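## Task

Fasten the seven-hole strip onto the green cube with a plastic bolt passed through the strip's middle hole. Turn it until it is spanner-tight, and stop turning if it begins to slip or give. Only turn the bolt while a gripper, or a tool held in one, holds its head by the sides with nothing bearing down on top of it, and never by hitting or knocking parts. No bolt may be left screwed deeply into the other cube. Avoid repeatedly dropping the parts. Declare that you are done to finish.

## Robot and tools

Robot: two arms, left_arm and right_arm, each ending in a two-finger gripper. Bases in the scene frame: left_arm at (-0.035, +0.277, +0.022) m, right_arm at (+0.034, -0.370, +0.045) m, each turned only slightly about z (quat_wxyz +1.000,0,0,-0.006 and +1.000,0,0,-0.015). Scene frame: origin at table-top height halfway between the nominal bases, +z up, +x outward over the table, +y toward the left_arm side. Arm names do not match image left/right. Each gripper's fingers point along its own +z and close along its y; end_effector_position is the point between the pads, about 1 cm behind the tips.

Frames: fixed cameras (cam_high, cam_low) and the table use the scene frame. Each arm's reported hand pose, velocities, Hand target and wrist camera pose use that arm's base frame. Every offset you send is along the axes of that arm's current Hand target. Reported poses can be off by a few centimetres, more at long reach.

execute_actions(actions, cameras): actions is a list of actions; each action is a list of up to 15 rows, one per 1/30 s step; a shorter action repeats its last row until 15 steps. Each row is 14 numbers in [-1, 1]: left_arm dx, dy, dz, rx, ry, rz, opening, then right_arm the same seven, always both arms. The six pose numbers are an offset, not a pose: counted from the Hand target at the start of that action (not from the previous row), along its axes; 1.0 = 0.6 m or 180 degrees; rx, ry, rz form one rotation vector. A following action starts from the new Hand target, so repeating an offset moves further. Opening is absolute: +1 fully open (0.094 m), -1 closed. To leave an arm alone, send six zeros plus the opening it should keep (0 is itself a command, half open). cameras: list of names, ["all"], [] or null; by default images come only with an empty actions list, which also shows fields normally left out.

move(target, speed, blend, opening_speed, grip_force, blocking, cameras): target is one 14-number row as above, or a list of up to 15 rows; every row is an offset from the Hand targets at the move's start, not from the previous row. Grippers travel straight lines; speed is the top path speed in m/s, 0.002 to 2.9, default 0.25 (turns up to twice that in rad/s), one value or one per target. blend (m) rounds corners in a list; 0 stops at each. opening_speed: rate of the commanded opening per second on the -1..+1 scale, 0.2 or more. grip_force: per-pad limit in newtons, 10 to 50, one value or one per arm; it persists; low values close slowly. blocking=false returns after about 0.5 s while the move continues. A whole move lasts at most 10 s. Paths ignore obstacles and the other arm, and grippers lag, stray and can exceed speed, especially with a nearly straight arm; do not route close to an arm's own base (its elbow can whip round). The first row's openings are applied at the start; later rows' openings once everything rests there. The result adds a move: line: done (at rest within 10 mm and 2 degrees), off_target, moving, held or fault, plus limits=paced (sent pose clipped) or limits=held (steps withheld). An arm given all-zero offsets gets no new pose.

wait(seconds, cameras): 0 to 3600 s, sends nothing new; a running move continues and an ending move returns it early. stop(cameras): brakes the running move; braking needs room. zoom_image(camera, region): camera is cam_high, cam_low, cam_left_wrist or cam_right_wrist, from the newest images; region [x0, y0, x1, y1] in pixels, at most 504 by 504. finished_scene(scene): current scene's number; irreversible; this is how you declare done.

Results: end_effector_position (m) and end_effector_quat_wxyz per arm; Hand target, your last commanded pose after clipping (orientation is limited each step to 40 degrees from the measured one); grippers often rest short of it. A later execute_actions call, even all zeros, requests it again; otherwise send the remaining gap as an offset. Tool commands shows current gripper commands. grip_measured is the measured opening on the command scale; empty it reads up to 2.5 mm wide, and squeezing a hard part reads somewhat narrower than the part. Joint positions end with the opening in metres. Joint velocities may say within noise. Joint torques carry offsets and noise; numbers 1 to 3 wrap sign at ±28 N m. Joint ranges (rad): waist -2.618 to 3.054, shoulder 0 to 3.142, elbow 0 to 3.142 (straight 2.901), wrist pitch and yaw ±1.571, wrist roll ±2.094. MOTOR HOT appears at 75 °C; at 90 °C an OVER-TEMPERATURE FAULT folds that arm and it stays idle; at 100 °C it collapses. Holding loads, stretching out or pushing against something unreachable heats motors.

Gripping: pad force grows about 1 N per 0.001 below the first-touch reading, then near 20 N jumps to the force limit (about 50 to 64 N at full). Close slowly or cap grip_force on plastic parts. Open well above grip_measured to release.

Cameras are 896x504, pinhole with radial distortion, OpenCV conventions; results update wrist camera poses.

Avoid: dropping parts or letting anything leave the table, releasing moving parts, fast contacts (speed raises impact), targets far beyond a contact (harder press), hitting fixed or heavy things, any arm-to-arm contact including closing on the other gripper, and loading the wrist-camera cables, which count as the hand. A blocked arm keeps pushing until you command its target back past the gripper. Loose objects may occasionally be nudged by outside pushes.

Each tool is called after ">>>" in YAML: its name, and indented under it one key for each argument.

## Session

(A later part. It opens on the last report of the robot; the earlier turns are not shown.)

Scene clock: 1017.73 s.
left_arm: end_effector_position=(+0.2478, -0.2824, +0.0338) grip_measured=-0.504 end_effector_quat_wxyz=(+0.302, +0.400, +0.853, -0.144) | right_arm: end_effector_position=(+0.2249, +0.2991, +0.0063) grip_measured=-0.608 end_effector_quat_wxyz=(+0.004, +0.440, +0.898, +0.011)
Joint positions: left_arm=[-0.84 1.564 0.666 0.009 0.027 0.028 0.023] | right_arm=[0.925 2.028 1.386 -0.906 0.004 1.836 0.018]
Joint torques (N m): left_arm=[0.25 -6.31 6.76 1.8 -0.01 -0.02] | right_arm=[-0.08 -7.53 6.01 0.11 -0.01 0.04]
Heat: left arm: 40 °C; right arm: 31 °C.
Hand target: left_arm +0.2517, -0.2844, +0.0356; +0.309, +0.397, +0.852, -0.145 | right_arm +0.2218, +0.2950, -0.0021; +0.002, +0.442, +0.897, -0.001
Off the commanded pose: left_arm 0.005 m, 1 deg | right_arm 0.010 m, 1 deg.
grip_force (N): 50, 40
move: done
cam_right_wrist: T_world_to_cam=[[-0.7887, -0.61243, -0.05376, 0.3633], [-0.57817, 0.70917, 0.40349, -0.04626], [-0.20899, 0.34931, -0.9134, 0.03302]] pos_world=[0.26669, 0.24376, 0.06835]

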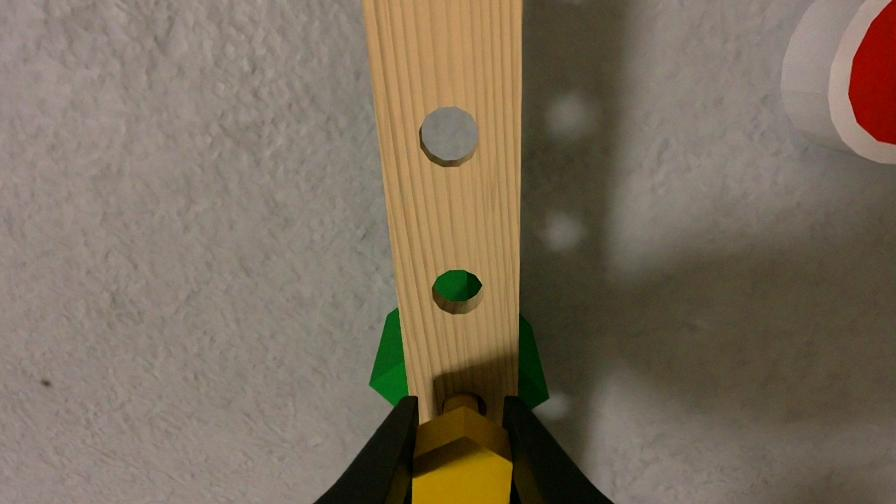

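>>> move:
  target:
    - [0,0,0,0,0,0,-0.65,0,0,0,0,0,0,-0.75]
    - [0,0,0,0,0,0,-0.65,0,0,0.012,0,0,0,-0.75]
  speed: 0.05
  cameras: ["cam_right_wrist"]

Scene clock: 1021.07 s.
left_arm: end_effector_position=(+0.2478, -0.2824, +0.0338) grip_measured=-0.504 end_effector_quat_wxyz=(+0.302, +0.400, +0.853, -0.144) | right_arm: end_effector_position=(+0.2255, +0.3000, +0.0057) grip_measured=-0.640 end_effector_quat_wxyz=(+0.004, +0.440, +0.898, +0.013)
Joint positions: left_arm=[-0.84 1.564 0.666 0.009 0.027 0.028 0.023] | right_arm=[0.925 2.029 1.384 -0.898 0.004 1.836 0.017]
Joint torques (N m): left_arm=[0.25 -6.35 6.74 1.79 0 -0.03] | right_arm=[-0.1 -6.76 4.92 0.28 -0.01 0.03]
Heat: left arm: 40 °C; right arm: 31 °C.
Hand target: left_arm +0.2517, -0.2845, +0.0356; +0.309, +0.397, +0.852, -0.145 | right_arm +0.2218, +0.2950, -0.0092; +0.002, +0.442, +0.897, -0.001
Off the commanded pose: left_arm 0.005 m, 1 deg | right_arm 0.016 m, 2 deg.
grip_force (N): 50, 40
move: off_target (right_arm)
cam_right_wrist: T_world_to_cam=[[-0.78855, -0.61218, -0.0585, 0.36418], [-0.57935, 0.70759, 0.40457, -0.04555], [-0.20627, 0.35291, -0.91263, 0.03059]] pos_world=[0.26709, 0.24437, 0.06765]

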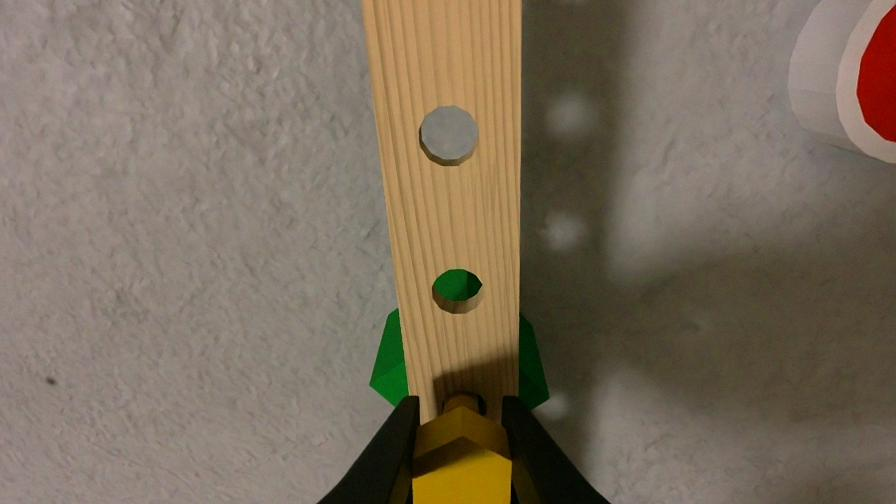

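>>> move:
  target:
    - [0,0,0,0,0,0,-0.65,0,0,0,0,0,-0.67,-0.75]
  speed: 0.4

>>> move:
  target:
    - [0,0,0,0,0,0,-0.65,0,0,0.004,0,0,0.37,-0.75]
  speed: 0.3
  cameras: ["cam_right_wrist"]

>>> move:
  target:
    - [0,0,0,0,0,0,-0.65,0,0,0.004,0,0,0.37,-0.75]
  speed: 0.3
  cameras: ["cam_right_wrist"]

Scene clock: 1027.53 s.
left_arm: end_effector_position=(+0.2494, -0.2824, +0.0347) grip_measured=-0.504 end_effector_quat_wxyz=(+0.306, +0.400, +0.852, -0.141) | right_arm: end_effector_position=(+0.2270, +0.3023, +0.0057) grip_measured=-0.640 end_effector_quat_wxyz=(+0.017, -0.547, +0.837, +0.010)
Joint positions: left_arm=[-0.841 1.564 0.666 0.015 0.019 0.03 0.023] | right_arm=[0.92 2.029 1.384 -0.887 -0.008 -0.238 0.017]
Joint torques (N m): left_arm=[0.27 -6.27 6.84 1.77 0.05 -0.08] | right_arm=[0.34 -6.75 5.01 0.18 0.11 -0.27]
Heat: left arm: 40 °C; right arm: 30 °C.
Hand target: left_arm +0.2517, -0.2845, +0.0356; +0.309, +0.397, +0.852, -0.145 | right_arm +0.2217, +0.2950, -0.0092; +0.000, -0.560, +0.828, -0.002
Off the commanded pose: left_arm 0.003 m, 1 deg | right_arm 0.017 m, 3 deg.
grip_force (N): 50, 40
move: off_target (right_arm)

Scene clock: 1030.30 s.
left_arm: end_effector_position=(+0.2493, -0.2824, +0.0346) grip_measured=-0.504 end_effector_quat_wxyz=(+0.306, +0.399, +0.853, -0.142) | right_arm: end_effector_position=(+0.2279, +0.3028, +0.0058) grip_measured=-0.640 end_effector_quat_wxyz=(+0.011, -0.014, +1.000, +0.019)
Joint positions: left_arm=[-0.84 1.564 0.666 0.014 0.021 0.028 0.023] | right_arm=[0.92 2.029 1.384 -0.883 -0.007 0.892 0.017]
Joint torques (N m): left_arm=[0.27 -6.34 6.84 1.76 0.05 -0.03] | right_arm=[0.36 -6.52 4.56 0.23 0.11 0.05]
Heat: left arm: 40 °C; right arm: 30 °C.
Hand target: left_arm +0.2517, -0.2845, +0.0357; +0.309, +0.397, +0.852, -0.145 | right_arm +0.2217, +0.2950, -0.0116; +0.001, -0.013, +1.000, -0.002
Off the commanded pose: left_arm 0.003 m, 1 deg | right_arm 0.020 m, 3 deg.
grip_force (N): 50, 40
move: off_target (right_arm)
cam_right_wrist: T_world_to_cam=[[0.02917, -0.99725, -0.06813, 0.29812], [-0.923, -0.05304, 0.38114, 0.2626], [-0.38371, 0.05177, -0.922, 0.1619]] pos_world=[0.29581, 0.30284, 0.0695]

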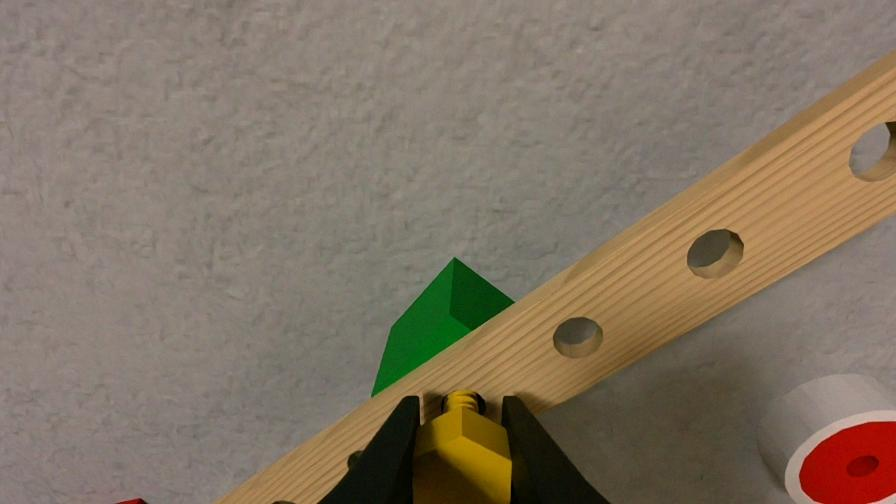

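Scene clock: 1033.07 s.
left_arm: end_effector_position=(+0.2499, -0.2812, +0.0342) grip_measured=-0.504 end_effector_quat_wxyz=(+0.306, +0.398, +0.854, -0.139) | right_arm: end_effector_position=(+0.2279, +0.3028, +0.0054) grip_measured=-0.640 end_effector_quat_wxyz=(-0.001, +0.536, +0.844, +0.022)
Joint positions: left_arm=[-0.84 1.564 0.666 0.012 0.014 0.026 0.023] | right_arm=[0.92 2.029 1.382 -0.882 -0.007 2.053 0.017]
Joint torques (N m): left_arm=[0.23 -6.24 6.76 1.78 0.11 -0.01] | right_arm=[0.35 -6.24 4.27 0.3 0.1 0.06]
Heat: left arm: 39 °C; right arm: 30 °C.
Hand target: left_arm +0.2517, -0.2845, +0.0357; +0.309, +0.397, +0.852, -0.145 | right_arm +0.2218, +0.2951, -0.0140; +0.002, +0.538, +0.843, -0.001
Off the commanded pose: left_arm 0.004 m, 1 deg | right_arm 0.022 m, 3 deg.
grip_force (N): 50, 40
move: off_target (right_arm)
cam_right_wrist: T_world_to_cam=[[-0.90414, -0.42213, -0.06586, 0.33661], [-0.40825, 0.80818, 0.42446, -0.11563], [-0.12595, 0.41066, -0.90305, -0.00593]] pos_world=[0.25639, 0.23798, 0.06589]

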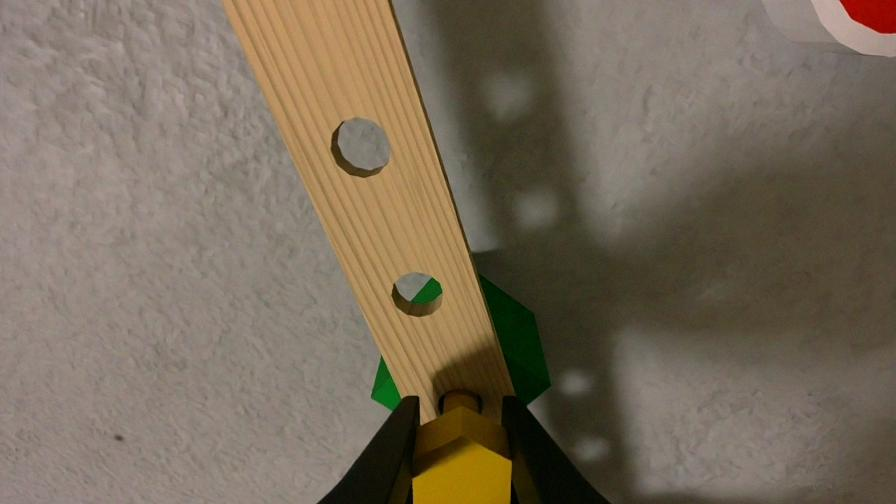

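>>> zoom_image:
  camera: "cam_right_wrist"
  region: [350, 250, 570, 440]

Scaled by 2.291.

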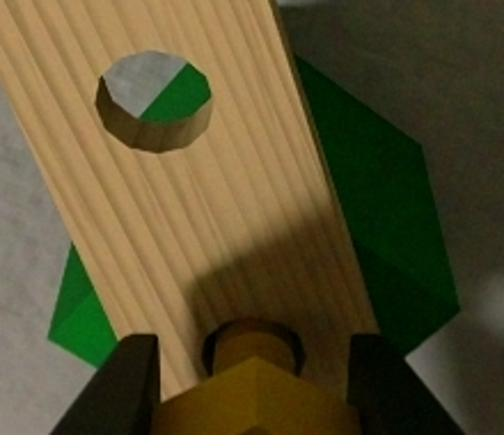

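>>> move:
  target:
    - [0,0,0,0,0,0,-0.65,0,0,-0.018,0,0,0,-0.75]
    - [0,0,0,0,0,0,-0.65,0,0,-0.018,0,0,0,-0.5]
  speed: 0.05
  cameras: ["cam_right_wrist","cam_left_wrist"]

Scene clock: 1060.33 s.
left_arm: end_effector_position=(+0.2496, -0.2814, +0.0342) grip_measured=-0.504 end_effector_quat_wxyz=(+0.305, +0.398, +0.854, -0.140) | right_arm: end_effector_position=(+0.2269, +0.3016, +0.0046) grip_measured=-0.502 end_effector_quat_wxyz=(-0.002, +0.537, +0.843, +0.018)
Joint positions: left_arm=[-0.84 1.564 0.666 0.012 0.016 0.026 0.023] | right_arm=[0.92 2.031 1.382 -0.886 -0.007 2.055 0.023]
Joint torques (N m): left_arm=[0.31 -6.26 6.79 1.77 0.1 0] | right_arm=[0.38 -7.65 6.27 -0.01 0.1 0.04]
Heat: left arm: 39 °C; right arm: 30 °C.
Hand target: left_arm +0.2518, -0.2845, +0.0357; +0.309, +0.397, +0.852, -0.145 | right_arm +0.2217, +0.2951, -0.0032; +0.002, +0.538, +0.843, -0.001
Off the commanded pose: left_arm 0.004 m, 1 deg | right_arm 0.011 m, 2 deg.
grip_force (N): 50, 40
move: off_target (right_arm); target 2's new opening was sent with right_arm's hand 0.013 m and 2 deg from that target
cam_left_wrist: T_world_to_cam=[[-0.76402, -0.64505, -0.01331, 0.00912], [-0.62249, 0.7424, -0.24769, 0.40943], [0.16965, -0.18095, -0.96875, 0.02894]] pos_world=[0.25692, -0.29285, 0.12956]
cam_right_wrist: T_world_to_cam=[[-0.90518, -0.42085, -0.05939, 0.33499], [-0.40489, 0.81136, 0.42162, -0.11639], [-0.12926, 0.40569, -0.90482, -0.00407]] pos_world=[0.25558, 0.23706, 0.06529]
Images, in order (width x height): cam_left_wrist 896x504, cam_right_wrist 896x504.

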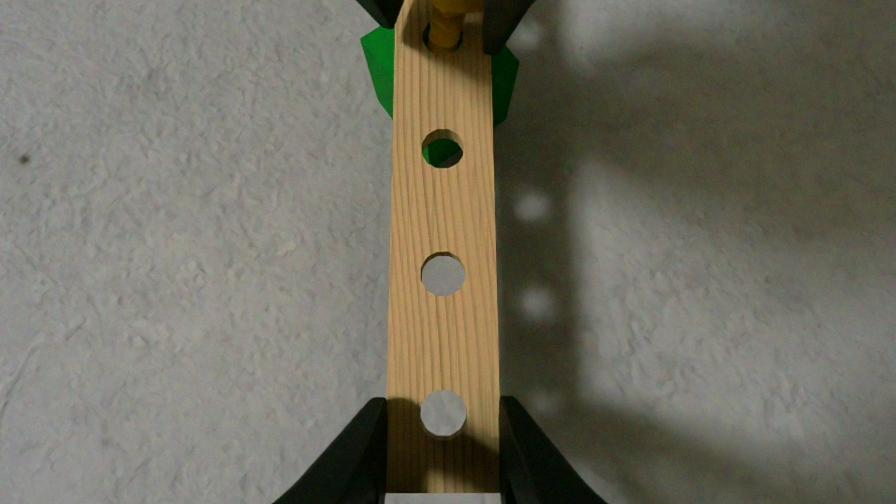

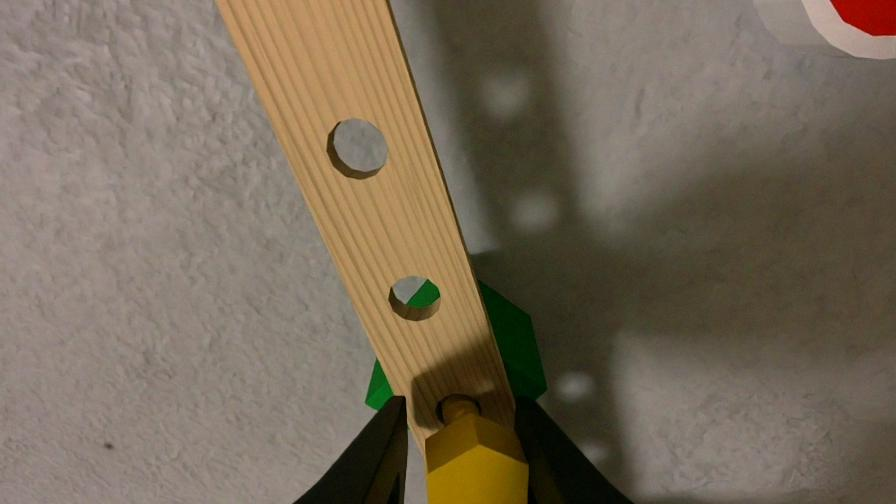

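>>> move:
  target:
    - [0,0,0,0,0,0,-0.65,0,0,0,0,0,0,-0.75]
    - [0,0,0,0,0,0,-0.65,0,0,0,0,0,-0.3333,-0.75]
  speed: 0.3
  cameras: ["cam_right_wrist"]

Scene clock: 1067.67 s.
left_arm: end_effector_position=(+0.2493, -0.2817, +0.0342) grip_measured=-0.504 end_effector_quat_wxyz=(+0.305, +0.398, +0.854, -0.141) | right_arm: end_effector_position=(+0.2267, +0.3013, +0.0046) grip_measured=-0.640 end_effector_quat_wxyz=(+0.007, +0.050, +0.999, +0.016)
Joint positions: left_arm=[-0.84 1.564 0.666 0.012 0.018 0.026 0.023] | right_arm=[0.92 2.031 1.382 -0.888 -0.007 1.021 0.017]
Joint torques (N m): left_arm=[0.23 -6.34 6.76 1.8 0.08 -0.01] | right_arm=[0.35 -7.62 6.19 0 0.1 -0.08]
Heat: left arm: 39 °C; right arm: 30 °C.
Hand target: left_arm +0.2517, -0.2845, +0.0357; +0.309, +0.397, +0.852, -0.145 | right_arm +0.2217, +0.2951, -0.0032; +0.001, +0.044, +0.999, -0.002
Off the commanded pose: left_arm 0.004 m, 1 deg | right_arm 0.011 m, 2 deg.
grip_force (N): 50, 40
move: off_target (right_arm)
cam_right_wrist: T_world_to_cam=[[-0.09951, -0.99301, -0.06341, 0.32445], [-0.91842, 0.06714, 0.38987, 0.22465], [-0.38288, 0.09703, -0.91869, 0.14654]] pos_world=[0.29471, 0.29288, 0.06762]

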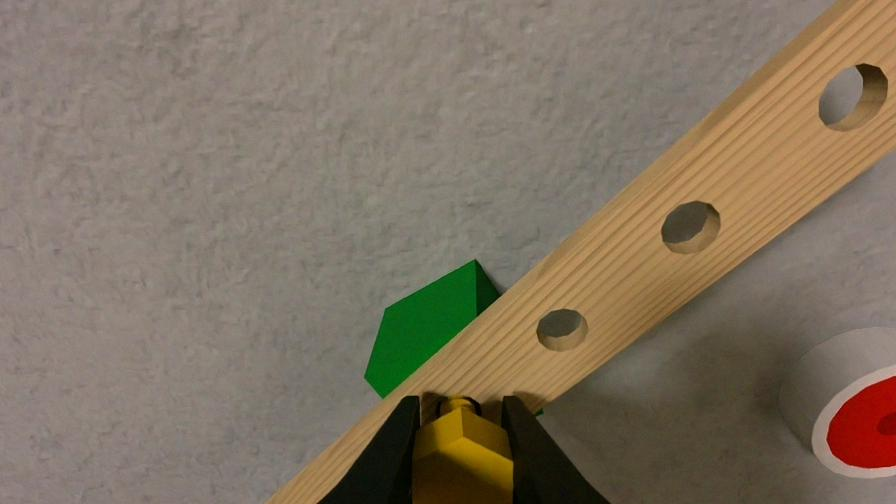

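>>> wait:
  seconds: 0.1
  cameras: ["cam_left_wrist","cam_low"]

>>> zoom_image:
  camera: "cam_left_wrist"
  region: [370, 0, 530, 120]

>>> zoom_image:
  camera: "cam_low"
  region: [430, 190, 530, 240]

Scene clock: 1078.63 s.
left_arm: end_effector_position=(+0.2493, -0.2817, +0.0342) grip_measured=-0.504 end_effector_quat_wxyz=(+0.305, +0.398, +0.854, -0.141) | right_arm: end_effector_position=(+0.2267, +0.3013, +0.0046) grip_measured=-0.640 end_effector_quat_wxyz=(+0.007, +0.050, +0.999, +0.016)
Joint positions: left_arm=[-0.84 1.564 0.666 0.012 0.018 0.026 0.023] | right_arm=[0.92 2.031 1.382 -0.888 -0.007 1.02 0.017]
Joint torques (N m): left_arm=[0.28 -6.35 6.75 1.78 0.08 -0.02] | right_arm=[0.36 -7.64 6.2 -0.01 0.11 -0.08]
Heat: left arm: 39 °C; right arm: 30 °C.
Hand target: left_arm +0.2517, -0.2845, +0.0357; +0.309, +0.397, +0.852, -0.145 | right_arm +0.2217, +0.2951, -0.0032; +0.001, +0.044, +0.999, -0.002
Tool commands: left_gripper/opening=-0.65 right_gripper/opening=-0.75
Off the commanded pose: left_arm 0.004 m, 1 deg | right_arm 0.011 m, 2 deg.
grip_force (N): 50, 40
wait: 0.10 s; at rest from the start
cam_left_wrist: T_world_to_cam=[[-0.76498, -0.64395, -0.01151, 0.00924], [-0.62174, 0.74302, -0.24772, 0.40937], [0.16807, -0.18235, -0.96876, 0.02895]] pos_world=[0.25672, -0.29294, 0.12956]
Images, in order (width x height): cam_low 896x504, cam_left_wrist 896x504.

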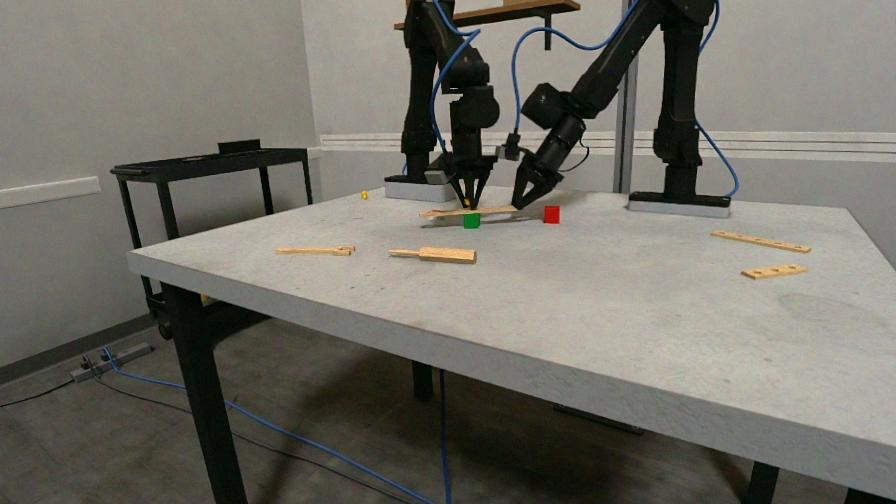

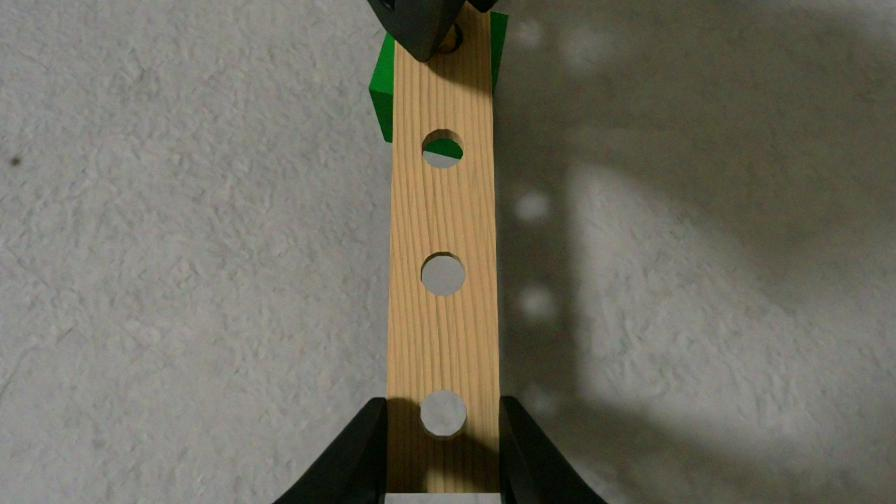

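Scaled by 3.150.

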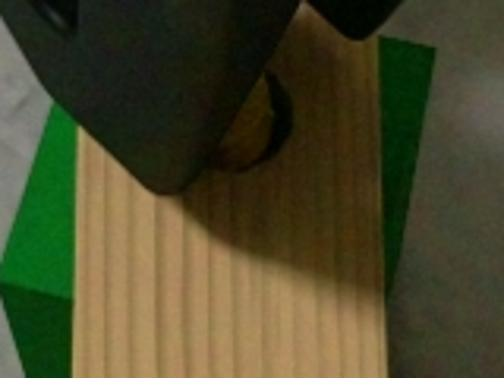

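Scaled by 5.040.

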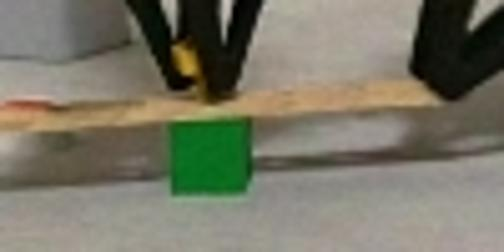

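>>> wait:
  seconds: 0.1
  cameras: ["cam_right_wrist"]

>>> zoom_image:
  camera: "cam_right_wrist"
  region: [400, 370, 530, 504]

Scene clock: 1102.23 s.
left_arm: end_effector_position=(+0.2493, -0.2817, +0.0342) grip_measured=-0.504 end_effector_quat_wxyz=(+0.305, +0.398, +0.854, -0.141) | right_arm: end_effector_position=(+0.2267, +0.3013, +0.0046) grip_measured=-0.640 end_effector_quat_wxyz=(+0.007, +0.050, +0.999, +0.016)
Joint positions: left_arm=[-0.84 1.564 0.666 0.012 0.018 0.026 0.023] | right_arm=[0.92 2.031 1.382 -0.888 -0.007 1.02 0.017]
Joint torques (N m): left_arm=[0.18 -6.37 6.83 1.79 0.08 -0.01] | right_arm=[0.35 -7.64 6.22 0 0.1 -0.08]
Heat: left arm: 39 °C; right arm: 29 °C.
Hand target: left_arm +0.2517, -0.2845, +0.0357; +0.309, +0.397, +0.852, -0.145 | right_arm +0.2217, +0.2951, -0.0032; +0.001, +0.044, +0.999, -0.002
Tool commands: left_gripper/opening=-0.65 right_gripper/opening=-0.75
Off the commanded pose: left_arm 0.004 m, 1 deg | right_arm 0.011 m, 2 deg.
grip_force (N): 50, 40
wait: 0.10 s; at rest from the start
cam_right_wrist: T_world_to_cam=[[-0.0991, -0.99305, -0.06348, 0.32434], [-0.91846, 0.06674, 0.38984, 0.22478], [-0.38289, 0.09693, -0.91869, 0.14657]] pos_world=[0.29471, 0.29288, 0.06762]

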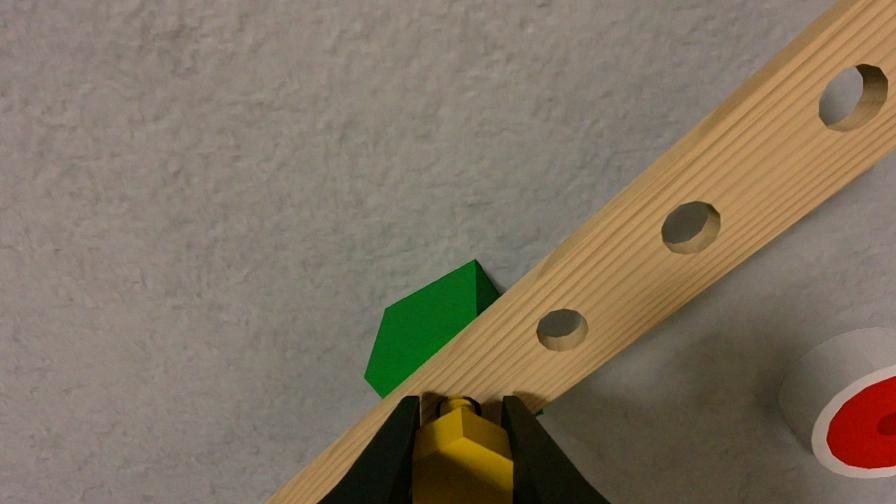

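Scaled by 3.761.

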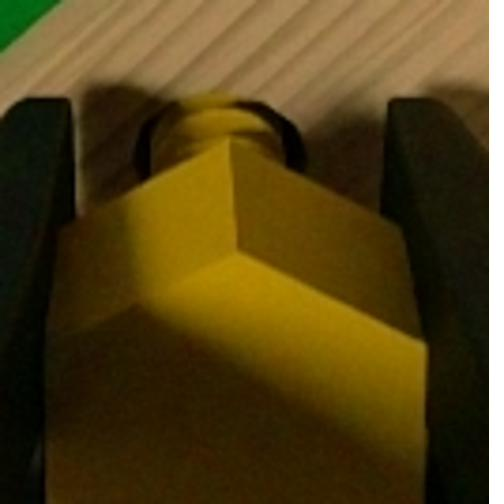

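>>> move:
  target:
    - [0,0,0,0,0,0,-0.65,0,0,0,0,0,0,0.1]
  opening_speed: 1.0
  cameras: ["cam_right_wrist"]

Scene clock: 1111.63 s.
left_arm: end_effector_position=(+0.2493, -0.2817, +0.0342) grip_measured=-0.504 end_effector_quat_wxyz=(+0.305, +0.398, +0.854, -0.141) | right_arm: end_effector_position=(+0.2262, +0.3007, +0.0045) grip_measured=+0.098 end_effector_quat_wxyz=(+0.006, +0.050, +0.999, +0.015)
Joint positions: left_arm=[-0.84 1.564 0.666 0.012 0.018 0.026 0.023] | right_arm=[0.92 2.031 1.382 -0.891 -0.007 1.019 0.052]
Joint torques (N m): left_arm=[0.25 -6.24 6.8 1.79 0.1 0.01] | right_arm=[0.35 -7.64 6.19 0.02 0.1 -0.07]
Heat: left arm: 39 °C; right arm: 29 °C.
Hand target: left_arm +0.2517, -0.2845, +0.0357; +0.309, +0.397, +0.852, -0.145 | right_arm +0.2217, +0.2951, -0.0032; +0.001, +0.044, +0.999, -0.002
Off the commanded pose: left_arm 0.004 m, 1 deg | right_arm 0.011 m, 2 deg.
grip_force (N): 50, 40
move: done
cam_right_wrist: T_world_to_cam=[[-0.09845, -0.99328, -0.06079, 0.32359], [-0.91778, 0.06702, 0.3914, 0.22408], [-0.38469, 0.09433, -0.91821, 0.14763]] pos_world=[0.29431, 0.29247, 0.06752]

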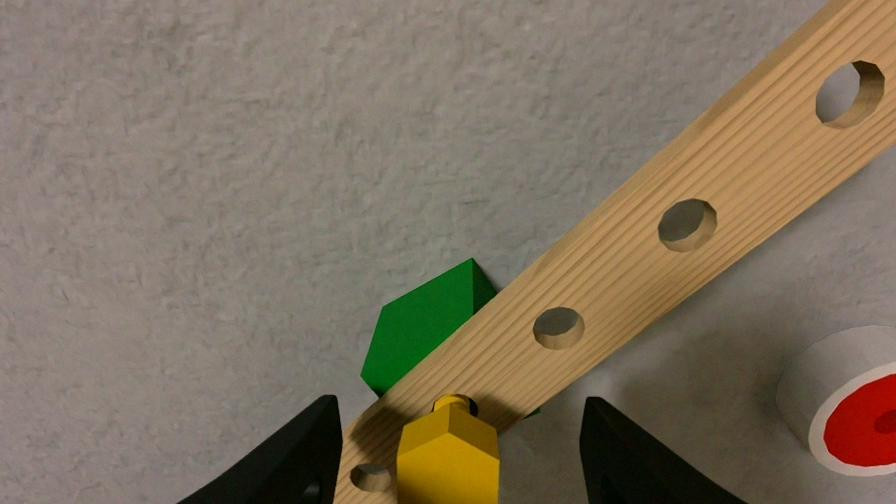

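>>> move:
  target:
    - [0,0,0,0,0,0,-0.65,0,0,0,0,0,-0.3333,0.1]
  speed: 0.3
  cameras: ["cam_right_wrist"]

Scene clock: 1116.30 s.
left_arm: end_effector_position=(+0.2493, -0.2817, +0.0342) grip_measured=-0.504 end_effector_quat_wxyz=(+0.305, +0.398, +0.854, -0.141) | right_arm: end_effector_position=(+0.2258, +0.3000, +0.0045) grip_measured=+0.098 end_effector_quat_wxyz=(+0.011, -0.456, +0.890, +0.009)
Joint positions: left_arm=[-0.84 1.564 0.666 0.012 0.018 0.026 0.023] | right_arm=[0.92 2.031 1.382 -0.894 -0.006 -0.027 0.052]
Joint torques (N m): left_arm=[0.23 -6.27 6.78 1.78 0.07 -0.01] | right_arm=[0.35 -7.62 6.19 0.05 0.1 -0.08]
Heat: left arm: 39 °C; right arm: 29 °C.
Hand target: left_arm +0.2517, -0.2845, +0.0357; +0.309, +0.397, +0.852, -0.145 | right_arm +0.2218, +0.2951, -0.0032; +0.000, -0.461, +0.887, -0.002
Off the commanded pose: left_arm 0.004 m, 1 deg | right_arm 0.010 m, 2 deg.
grip_force (N): 50, 40
move: done
cam_right_wrist: T_world_to_cam=[[0.8117, -0.58295, -0.03639, -0.00583], [-0.52934, -0.76053, 0.37601, 0.38428], [-0.24687, -0.28594, -0.9259, 0.23049]] pos_world=[0.26505, 0.35476, 0.0687]

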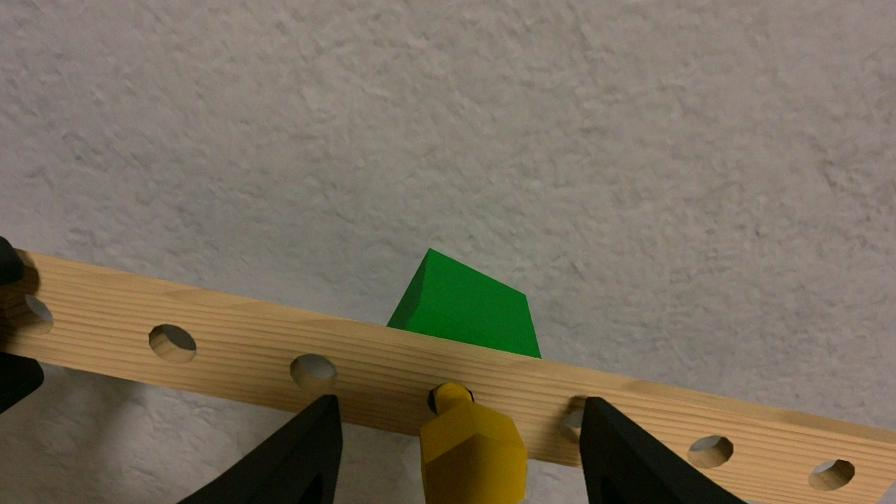

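>>> move:
  target:
    - [0,0,0,0,0,0,-0.65,0,0.0065,0,0,0,0,0.1]
  speed: 0.1

>>> move:
  target:
    - [0,0,0,0,0,0,-0.65,0,0,0,0,0,0,-0.75]
  opening_speed: 0.5
  cameras: ["cam_right_wrist"]

Scene clock: 1119.60 s.
left_arm: end_effector_position=(+0.2493, -0.2817, +0.0341) grip_measured=-0.504 end_effector_quat_wxyz=(+0.305, +0.398, +0.854, -0.140) | right_arm: end_effector_position=(+0.2232, +0.3016, +0.0045) grip_measured=+0.098 end_effector_quat_wxyz=(+0.012, -0.460, +0.888, +0.007)
Joint positions: left_arm=[-0.84 1.564 0.666 0.011 0.018 0.026 0.023] | right_arm=[0.93 2.031 1.382 -0.895 -0.002 -0.027 0.052]
Joint torques (N m): left_arm=[0.25 -6.39 6.79 1.78 0.06 0.01] | right_arm=[0.36 -7.69 6.16 0.06 0.06 0.02]
Heat: left arm: 39 °C; right arm: 29 °C.
Hand target: left_arm +0.2517, -0.2845, +0.0357; +0.309, +0.397, +0.852, -0.145 | right_arm +0.2186, +0.2973, -0.0032; +0.000, -0.461, +0.887, -0.002
Off the commanded pose: left_arm 0.004 m, 1 deg | right_arm 0.010 m, 2 deg.
grip_force (N): 50, 40
move: done

Scene clock: 1121.50 s.
left_arm: end_effector_position=(+0.2493, -0.2817, +0.0341) grip_measured=-0.504 end_effector_quat_wxyz=(+0.305, +0.398, +0.854, -0.140) | right_arm: end_effector_position=(+0.2232, +0.3016, +0.0045) grip_measured=-0.640 end_effector_quat_wxyz=(+0.012, -0.460, +0.888, +0.007)
Joint positions: left_arm=[-0.84 1.564 0.666 0.011 0.018 0.026 0.023] | right_arm=[0.93 2.031 1.382 -0.895 -0.002 -0.027 0.017]
Joint torques (N m): left_arm=[0.21 -6.28 6.79 1.79 0.09 -0.01] | right_arm=[0.38 -7.66 6.11 0.05 0.05 0.02]
Heat: left arm: 39 °C; right arm: 29 °C.
Hand target: left_arm +0.2517, -0.2845, +0.0357; +0.309, +0.397, +0.852, -0.145 | right_arm +0.2186, +0.2973, -0.0032; +0.000, -0.461, +0.887, -0.002
Off the commanded pose: left_arm 0.004 m, 1 deg | right_arm 0.010 m, 2 deg.
grip_force (N): 50, 40
move: done
cam_right_wrist: T_world_to_cam=[[0.81749, -0.57506, -0.03182, -0.00649], [-0.52306, -0.76442, 0.37692, 0.384], [-0.24107, -0.29148, -0.9257, 0.23069]] pos_world=[0.26177, 0.35705, 0.06861]

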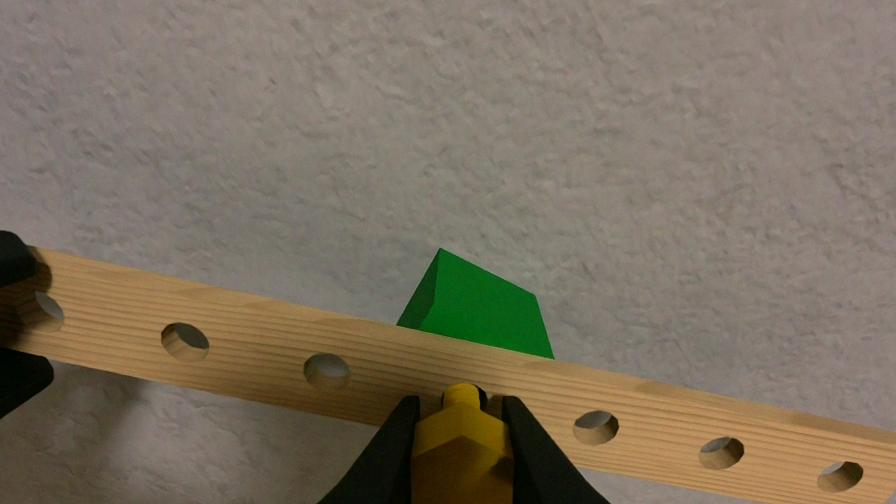

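>>> move:
  target:
    - [0,0,0,0,0,0,-0.65,0,0,0.006,0,0,0.33,-0.75]
  speed: 0.3
  cameras: ["cam_right_wrist"]

>>> move:
  target:
    - [0,0,0,0,0,0,-0.65,0,0,0.006,0,0,0.33,-0.75]
  speed: 0.3
  cameras: ["cam_right_wrist"]

Scene clock: 1126.20 s.
left_arm: end_effector_position=(+0.2493, -0.2825, +0.0347) grip_measured=-0.504 end_effector_quat_wxyz=(+0.304, +0.395, +0.855, -0.146) | right_arm: end_effector_position=(+0.2235, +0.3018, +0.0045) grip_measured=-0.640 end_effector_quat_wxyz=(+0.005, +0.040, +0.999, +0.014)
Joint positions: left_arm=[-0.837 1.564 0.666 0.015 0.029 0.019 0.023] | right_arm=[0.927 2.031 1.382 -0.894 -0.007 1.007 0.017]
Joint torques (N m): left_arm=[-0.12 -6.27 6.74 1.77 -0.01 0.07] | right_arm=[0.61 -7.24 5.46 0.16 0.11 0.05]
Heat: left arm: 39 °C; right arm: 29 °C.
Hand target: left_arm +0.2517, -0.2845, +0.0357; +0.309, +0.397, +0.852, -0.145 | right_arm +0.2185, +0.2973, -0.0068; +0.001, +0.039, +0.999, -0.002
Off the commanded pose: left_arm 0.003 m, 1 deg | right_arm 0.013 m, 2 deg.
grip_force (N): 50, 40
move: off_target (right_arm)
cam_right_wrist: T_world_to_cam=[[-0.07918, -0.99515, -0.05834, 0.32065], [-0.91821, 0.05002, 0.39292, 0.22679], [-0.3881, 0.08467, -0.91772, 0.15019]] pos_world=[0.29191, 0.29503, 0.06743]

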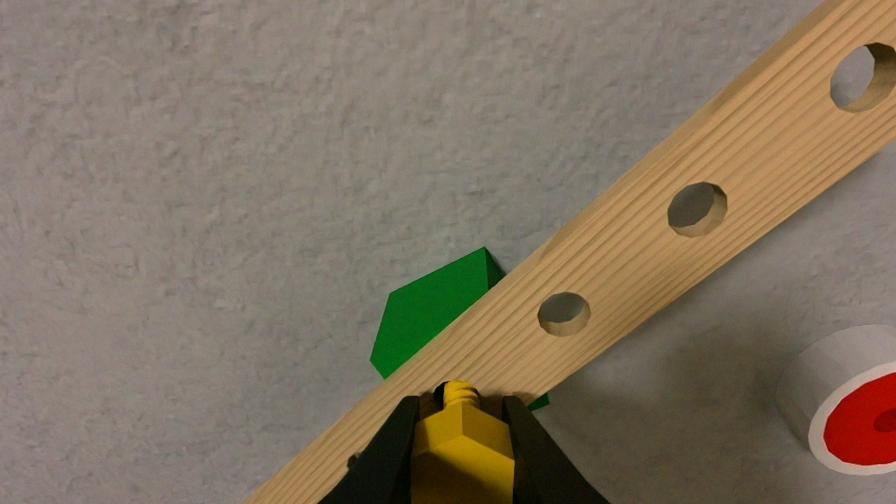

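Scene clock: 1128.77 s.
left_arm: end_effector_position=(+0.2494, -0.2823, +0.0346) grip_measured=-0.504 end_effector_quat_wxyz=(+0.304, +0.395, +0.854, -0.146) | right_arm: end_effector_position=(+0.2249, +0.3050, +0.0044) grip_measured=-0.640 end_effector_quat_wxyz=(-0.002, +0.529, +0.849, +0.021)
Joint positions: left_arm=[-0.837 1.564 0.666 0.014 0.027 0.02 0.023] | right_arm=[0.929 2.032 1.382 -0.88 -0.007 2.044 0.017]
Joint torques (N m): left_arm=[-0.13 -6.31 6.86 1.75 -0.01 0.05] | right_arm=[0.43 -6.89 4.89 0.17 0.11 0.04]
Heat: left arm: 39 °C; right arm: 29 °C.
Hand target: left_arm +0.2517, -0.2845, +0.0357; +0.309, +0.397, +0.852, -0.145 | right_arm +0.2186, +0.2973, -0.0104; +0.002, +0.529, +0.849, -0.001
Off the commanded pose: left_arm 0.003 m, 1 deg | right_arm 0.018 m, 3 deg.
grip_force (N): 50, 40
move: off_target (right_arm)
cam_right_wrist: T_world_to_cam=[[-0.89614, -0.4391, -0.06422, 0.33809], [-0.42286, 0.80102, 0.42374, -0.11266], [-0.13463, 0.40688, -0.90351, -0.00504]] pos_world=[0.25466, 0.24075, 0.06489]

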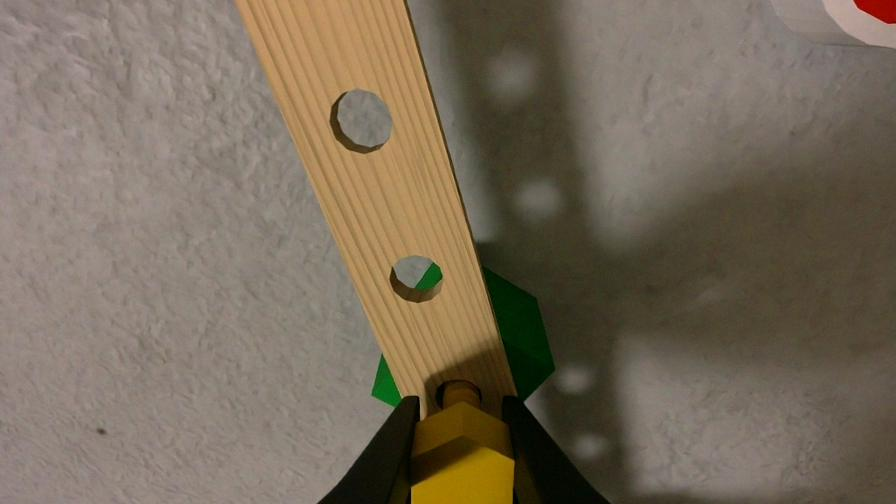

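>>> move:
  target:
    - [0,0,0,0,0,0,-0.65,0,0,-0.010,0,0,0,-0.75]
    - [0,0,0,0,0,0,-0.65,0,0,-0.010,0,0,0,0.1]
  speed: 0.1
  cameras: ["cam_right_wrist"]

Scene clock: 1137.27 s.
left_arm: end_effector_position=(+0.2495, -0.2822, +0.0346) grip_measured=-0.504 end_effector_quat_wxyz=(+0.304, +0.395, +0.855, -0.145) | right_arm: end_effector_position=(+0.2247, +0.3047, +0.0043) grip_measured=+0.098 end_effector_quat_wxyz=(-0.002, +0.529, +0.848, +0.020)
Joint positions: left_arm=[-0.837 1.564 0.666 0.014 0.027 0.02 0.023] | right_arm=[0.929 2.032 1.382 -0.882 -0.007 2.045 0.052]
Joint torques (N m): left_arm=[-0.13 -6.34 6.83 1.75 -0.03 0.06] | right_arm=[0.42 -7.61 6.01 0 0.11 0.04]
Heat: left arm: 39 °C; right arm: 29 °C.
Hand target: left_arm +0.2518, -0.2845, +0.0357; +0.309, +0.397, +0.852, -0.145 | right_arm +0.2186, +0.2973, -0.0044; +0.002, +0.529, +0.849, -0.001
Off the commanded pose: left_arm 0.003 m, 1 deg | right_arm 0.013 m, 2 deg.
grip_force (N): 50, 40
move: off_target (right_arm); target 2's new opening was sent with right_arm's hand 0.013 m and 2 deg from that target
cam_right_wrist: T_world_to_cam=[[-0.89668, -0.43814, -0.06318, 0.33766], [-0.42163, 0.80186, 0.42338, -0.11307], [-0.13484, 0.40628, -0.90375, -0.00478]] pos_world=[0.25446, 0.24055, 0.06489]

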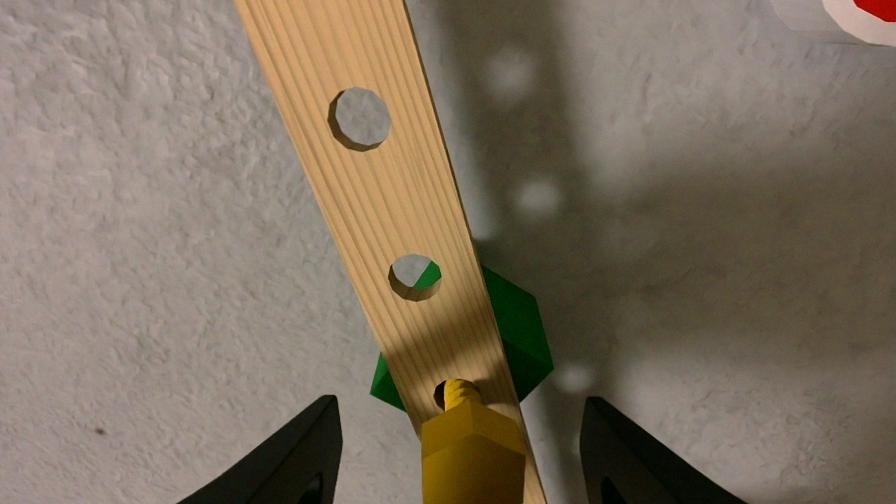

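>>> move:
  target:
    - [0,0,0,0,0,0,-0.65,0,0,0.0,0,0,-0.66,0.1]
  speed: 0.4
  cameras: ["cam_right_wrist"]

>>> move:
  target:
    - [0,0,0,0,0,0,-0.65,0,0,0.0,0,0,0,-0.75]
  opening_speed: 0.6
  cameras: ["cam_right_wrist"]

Scene clock: 1145.20 s.
left_arm: end_effector_position=(+0.2465, -0.2835, +0.0338) grip_measured=-0.504 end_effector_quat_wxyz=(+0.301, +0.403, +0.852, -0.145) | right_arm: end_effector_position=(+0.2254, +0.3015, +0.0043) grip_measured=+0.098 end_effector_quat_wxyz=(+0.017, -0.456, +0.890, +0.002)
Joint positions: left_arm=[-0.843 1.564 0.666 0.009 0.031 0.031 0.023] | right_arm=[0.931 2.032 1.382 -0.89 0.011 -0.016 0.052]
Joint torques (N m): left_arm=[0.43 -6.27 6.8 1.82 -0.04 -0.07] | right_arm=[0.27 -7.57 5.93 0.06 -0.08 -0.06]
Heat: left arm: 39 °C; right arm: 30 °C.
Hand target: left_arm +0.2516, -0.2845, +0.0357; +0.309, +0.397, +0.852, -0.145 | right_arm +0.2186, +0.2973, -0.0044; +0.000, -0.461, +0.887, -0.002
Off the commanded pose: left_arm 0.006 m, 1 deg | right_arm 0.012 m, 2 deg.
grip_force (N): 50, 40
move: off_target (right_arm)
cam_right_wrist: T_world_to_cam=[[0.81229, -0.58293, -0.01943, -0.00484], [-0.53507, -0.75803, 0.37295, 0.386], [-0.23213, -0.29255, -0.92765, 0.22925]] pos_world=[0.26369, 0.35685, 0.06861]

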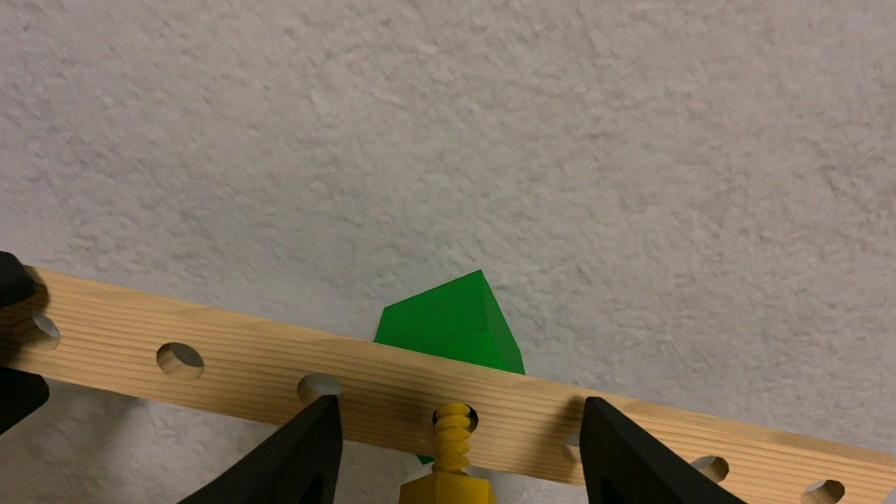

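Scene clock: 1146.90 s.
left_arm: end_effector_position=(+0.2467, -0.2835, +0.0339) grip_measured=-0.504 end_effector_quat_wxyz=(+0.302, +0.403, +0.852, -0.145) | right_arm: end_effector_position=(+0.2253, +0.3015, +0.0043) grip_measured=-0.641 end_effector_quat_wxyz=(+0.016, -0.457, +0.890, +0.002)
Joint positions: left_arm=[-0.843 1.564 0.666 0.01 0.03 0.031 0.023] | right_arm=[0.931 2.032 1.382 -0.89 0.01 -0.017 0.017]
Joint torques (N m): left_arm=[0.44 -6.38 6.82 1.8 -0.05 -0.05] | right_arm=[0.27 -7.58 5.91 0.05 -0.07 -0.07]
Heat: left arm: 39 °C; right arm: 30 °C.
Hand target: left_arm +0.2517, -0.2845, +0.0357; +0.309, +0.397, +0.852, -0.145 | right_arm +0.2185, +0.2973, -0.0044; +0.000, -0.461, +0.887, -0.002
Off the commanded pose: left_arm 0.005 m, 1 deg | right_arm 0.012 m, 2 deg.
grip_force (N): 50, 40
move: done
cam_right_wrist: T_world_to_cam=[[0.81273, -0.58229, -0.02021, -0.00505], [-0.53413, -0.75848, 0.37338, 0.38583], [-0.23275, -0.29266, -0.92746, 0.22942]] pos_world=[0.26359, 0.35685, 0.06861]

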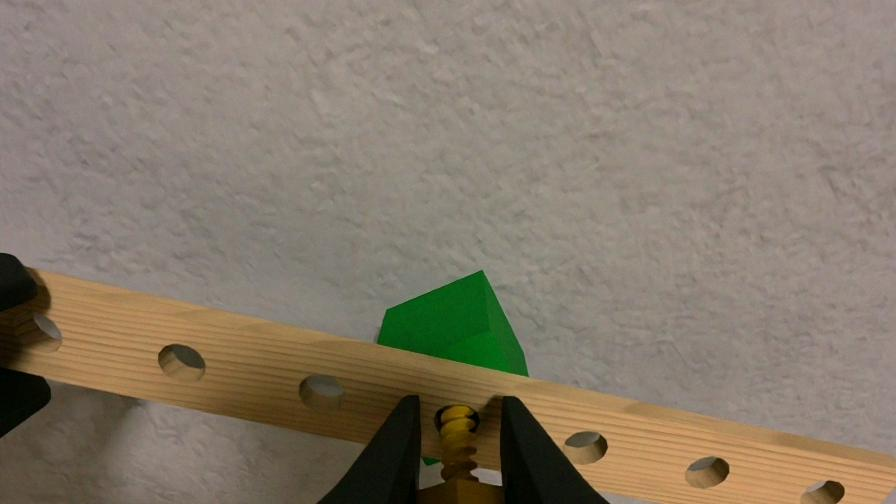

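>>> move:
  target:
    - [0,0,0,0,0,0,-0.65,0,0,0,0,0,0,0.15]
    - [0,0,0,0,0,0,-0.65,0,0,-0.05,0,0,0,0.15]
    - [0,0,0,0,0,0,-0.65,-0.002,-0.003,-0.05,0,0,0.333,0.15]
    - [0,0,0,0,0,0,-0.65,-0.002,-0.003,0,0,0,0.333,0.15]
  speed: 0.2
  cameras: ["cam_right_wrist"]

Scene clock: 1159.27 s.
left_arm: end_effector_position=(+0.2468, -0.2834, +0.0339) grip_measured=-0.504 end_effector_quat_wxyz=(+0.302, +0.403, +0.852, -0.145) | right_arm: end_effector_position=(+0.2236, +0.3009, +0.0051) grip_measured=+0.148 end_effector_quat_wxyz=(+0.008, +0.041, +0.999, +0.007)
Joint positions: left_arm=[-0.843 1.564 0.666 0.01 0.03 0.03 0.023] | right_arm=[0.931 2.034 1.39 -0.906 0.004 1.013 0.054]
Joint torques (N m): left_arm=[0.44 -6.32 6.76 1.8 -0.05 -0.06] | right_arm=[-0.12 -7.46 5.76 0.16 -0.02 0.04]
Heat: left arm: 39 °C; right arm: 30 °C.
Hand target: left_arm +0.2517, -0.2845, +0.0357; +0.309, +0.397, +0.852, -0.145 | right_arm +0.2207, +0.2973, -0.0044; +0.001, +0.044, +0.999, -0.002
Off the commanded pose: left_arm 0.005 m, 1 deg | right_arm 0.011 m, 1 deg.
grip_force (N): 50, 40
move: off_target (right_arm)
cam_right_wrist: T_world_to_cam=[[-0.08121, -0.99564, -0.04589, 0.32044], [-0.91985, 0.05714, 0.3881, 0.22484], [-0.38378, 0.07373, -0.92048, 0.15316]] pos_world=[0.29162, 0.2949, 0.06842]

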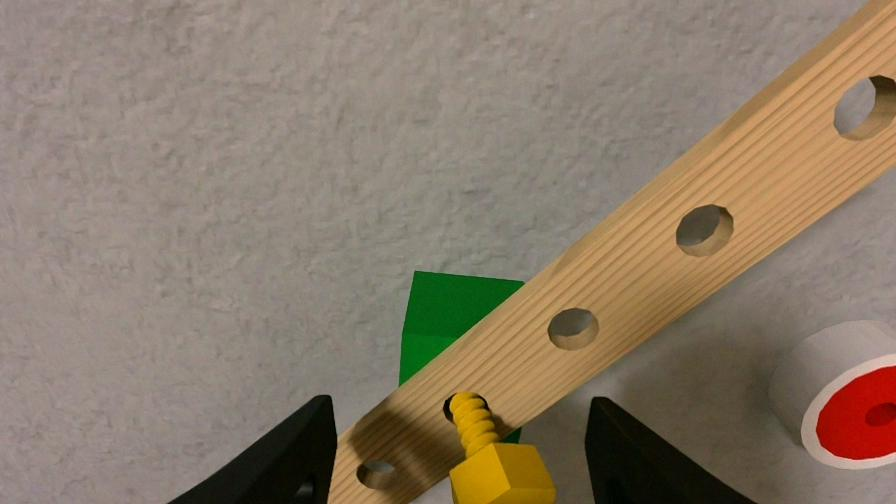

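>>> move:
  target:
    - [0,0,0,0,0,0,-0.65,0,-0.0015,0,0,0,0,-0.75]
  opening_speed: 0.4
  cameras: ["cam_right_wrist"]

Scene clock: 1171.07 s.
left_arm: end_effector_position=(+0.2469, -0.2834, +0.0339) grip_measured=-0.504 end_effector_quat_wxyz=(+0.302, +0.403, +0.852, -0.145) | right_arm: end_effector_position=(+0.2238, +0.3013, +0.0051) grip_measured=-0.639 end_effector_quat_wxyz=(+0.008, +0.041, +0.999, +0.008)
Joint positions: left_arm=[-0.843 1.564 0.666 0.01 0.029 0.03 0.023] | right_arm=[0.931 2.034 1.39 -0.904 0.004 1.013 0.017]
Joint torques (N m): left_arm=[0.39 -6.31 6.76 1.8 -0.04 -0.05] | right_arm=[-0.21 -7.68 5.39 0.16 -0.02 0.03]
Heat: left arm: 39 °C; right arm: 30 °C.
Hand target: left_arm +0.2517, -0.2845, +0.0357; +0.309, +0.397, +0.852, -0.145 | right_arm +0.2207, +0.2964, -0.0044; +0.001, +0.044, +0.999, -0.002
Off the commanded pose: left_arm 0.005 m, 1 deg | right_arm 0.011 m, 1 deg.
grip_force (N): 50, 40
move: off_target (right_arm)
cam_right_wrist: T_world_to_cam=[[-0.08116, -0.99557, -0.04749, 0.32083], [-0.92028, 0.05655, 0.38715, 0.22538], [-0.38275, 0.07513, -0.92079, 0.15252]] pos_world=[0.29183, 0.29521, 0.06842]

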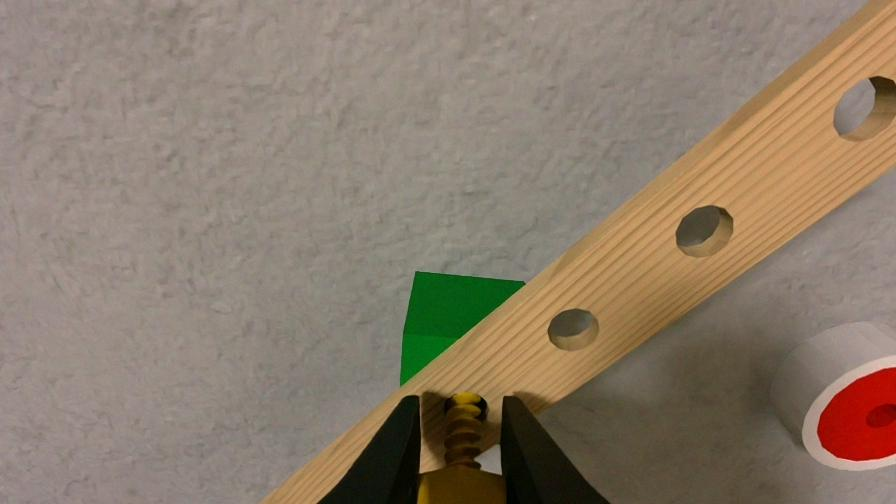

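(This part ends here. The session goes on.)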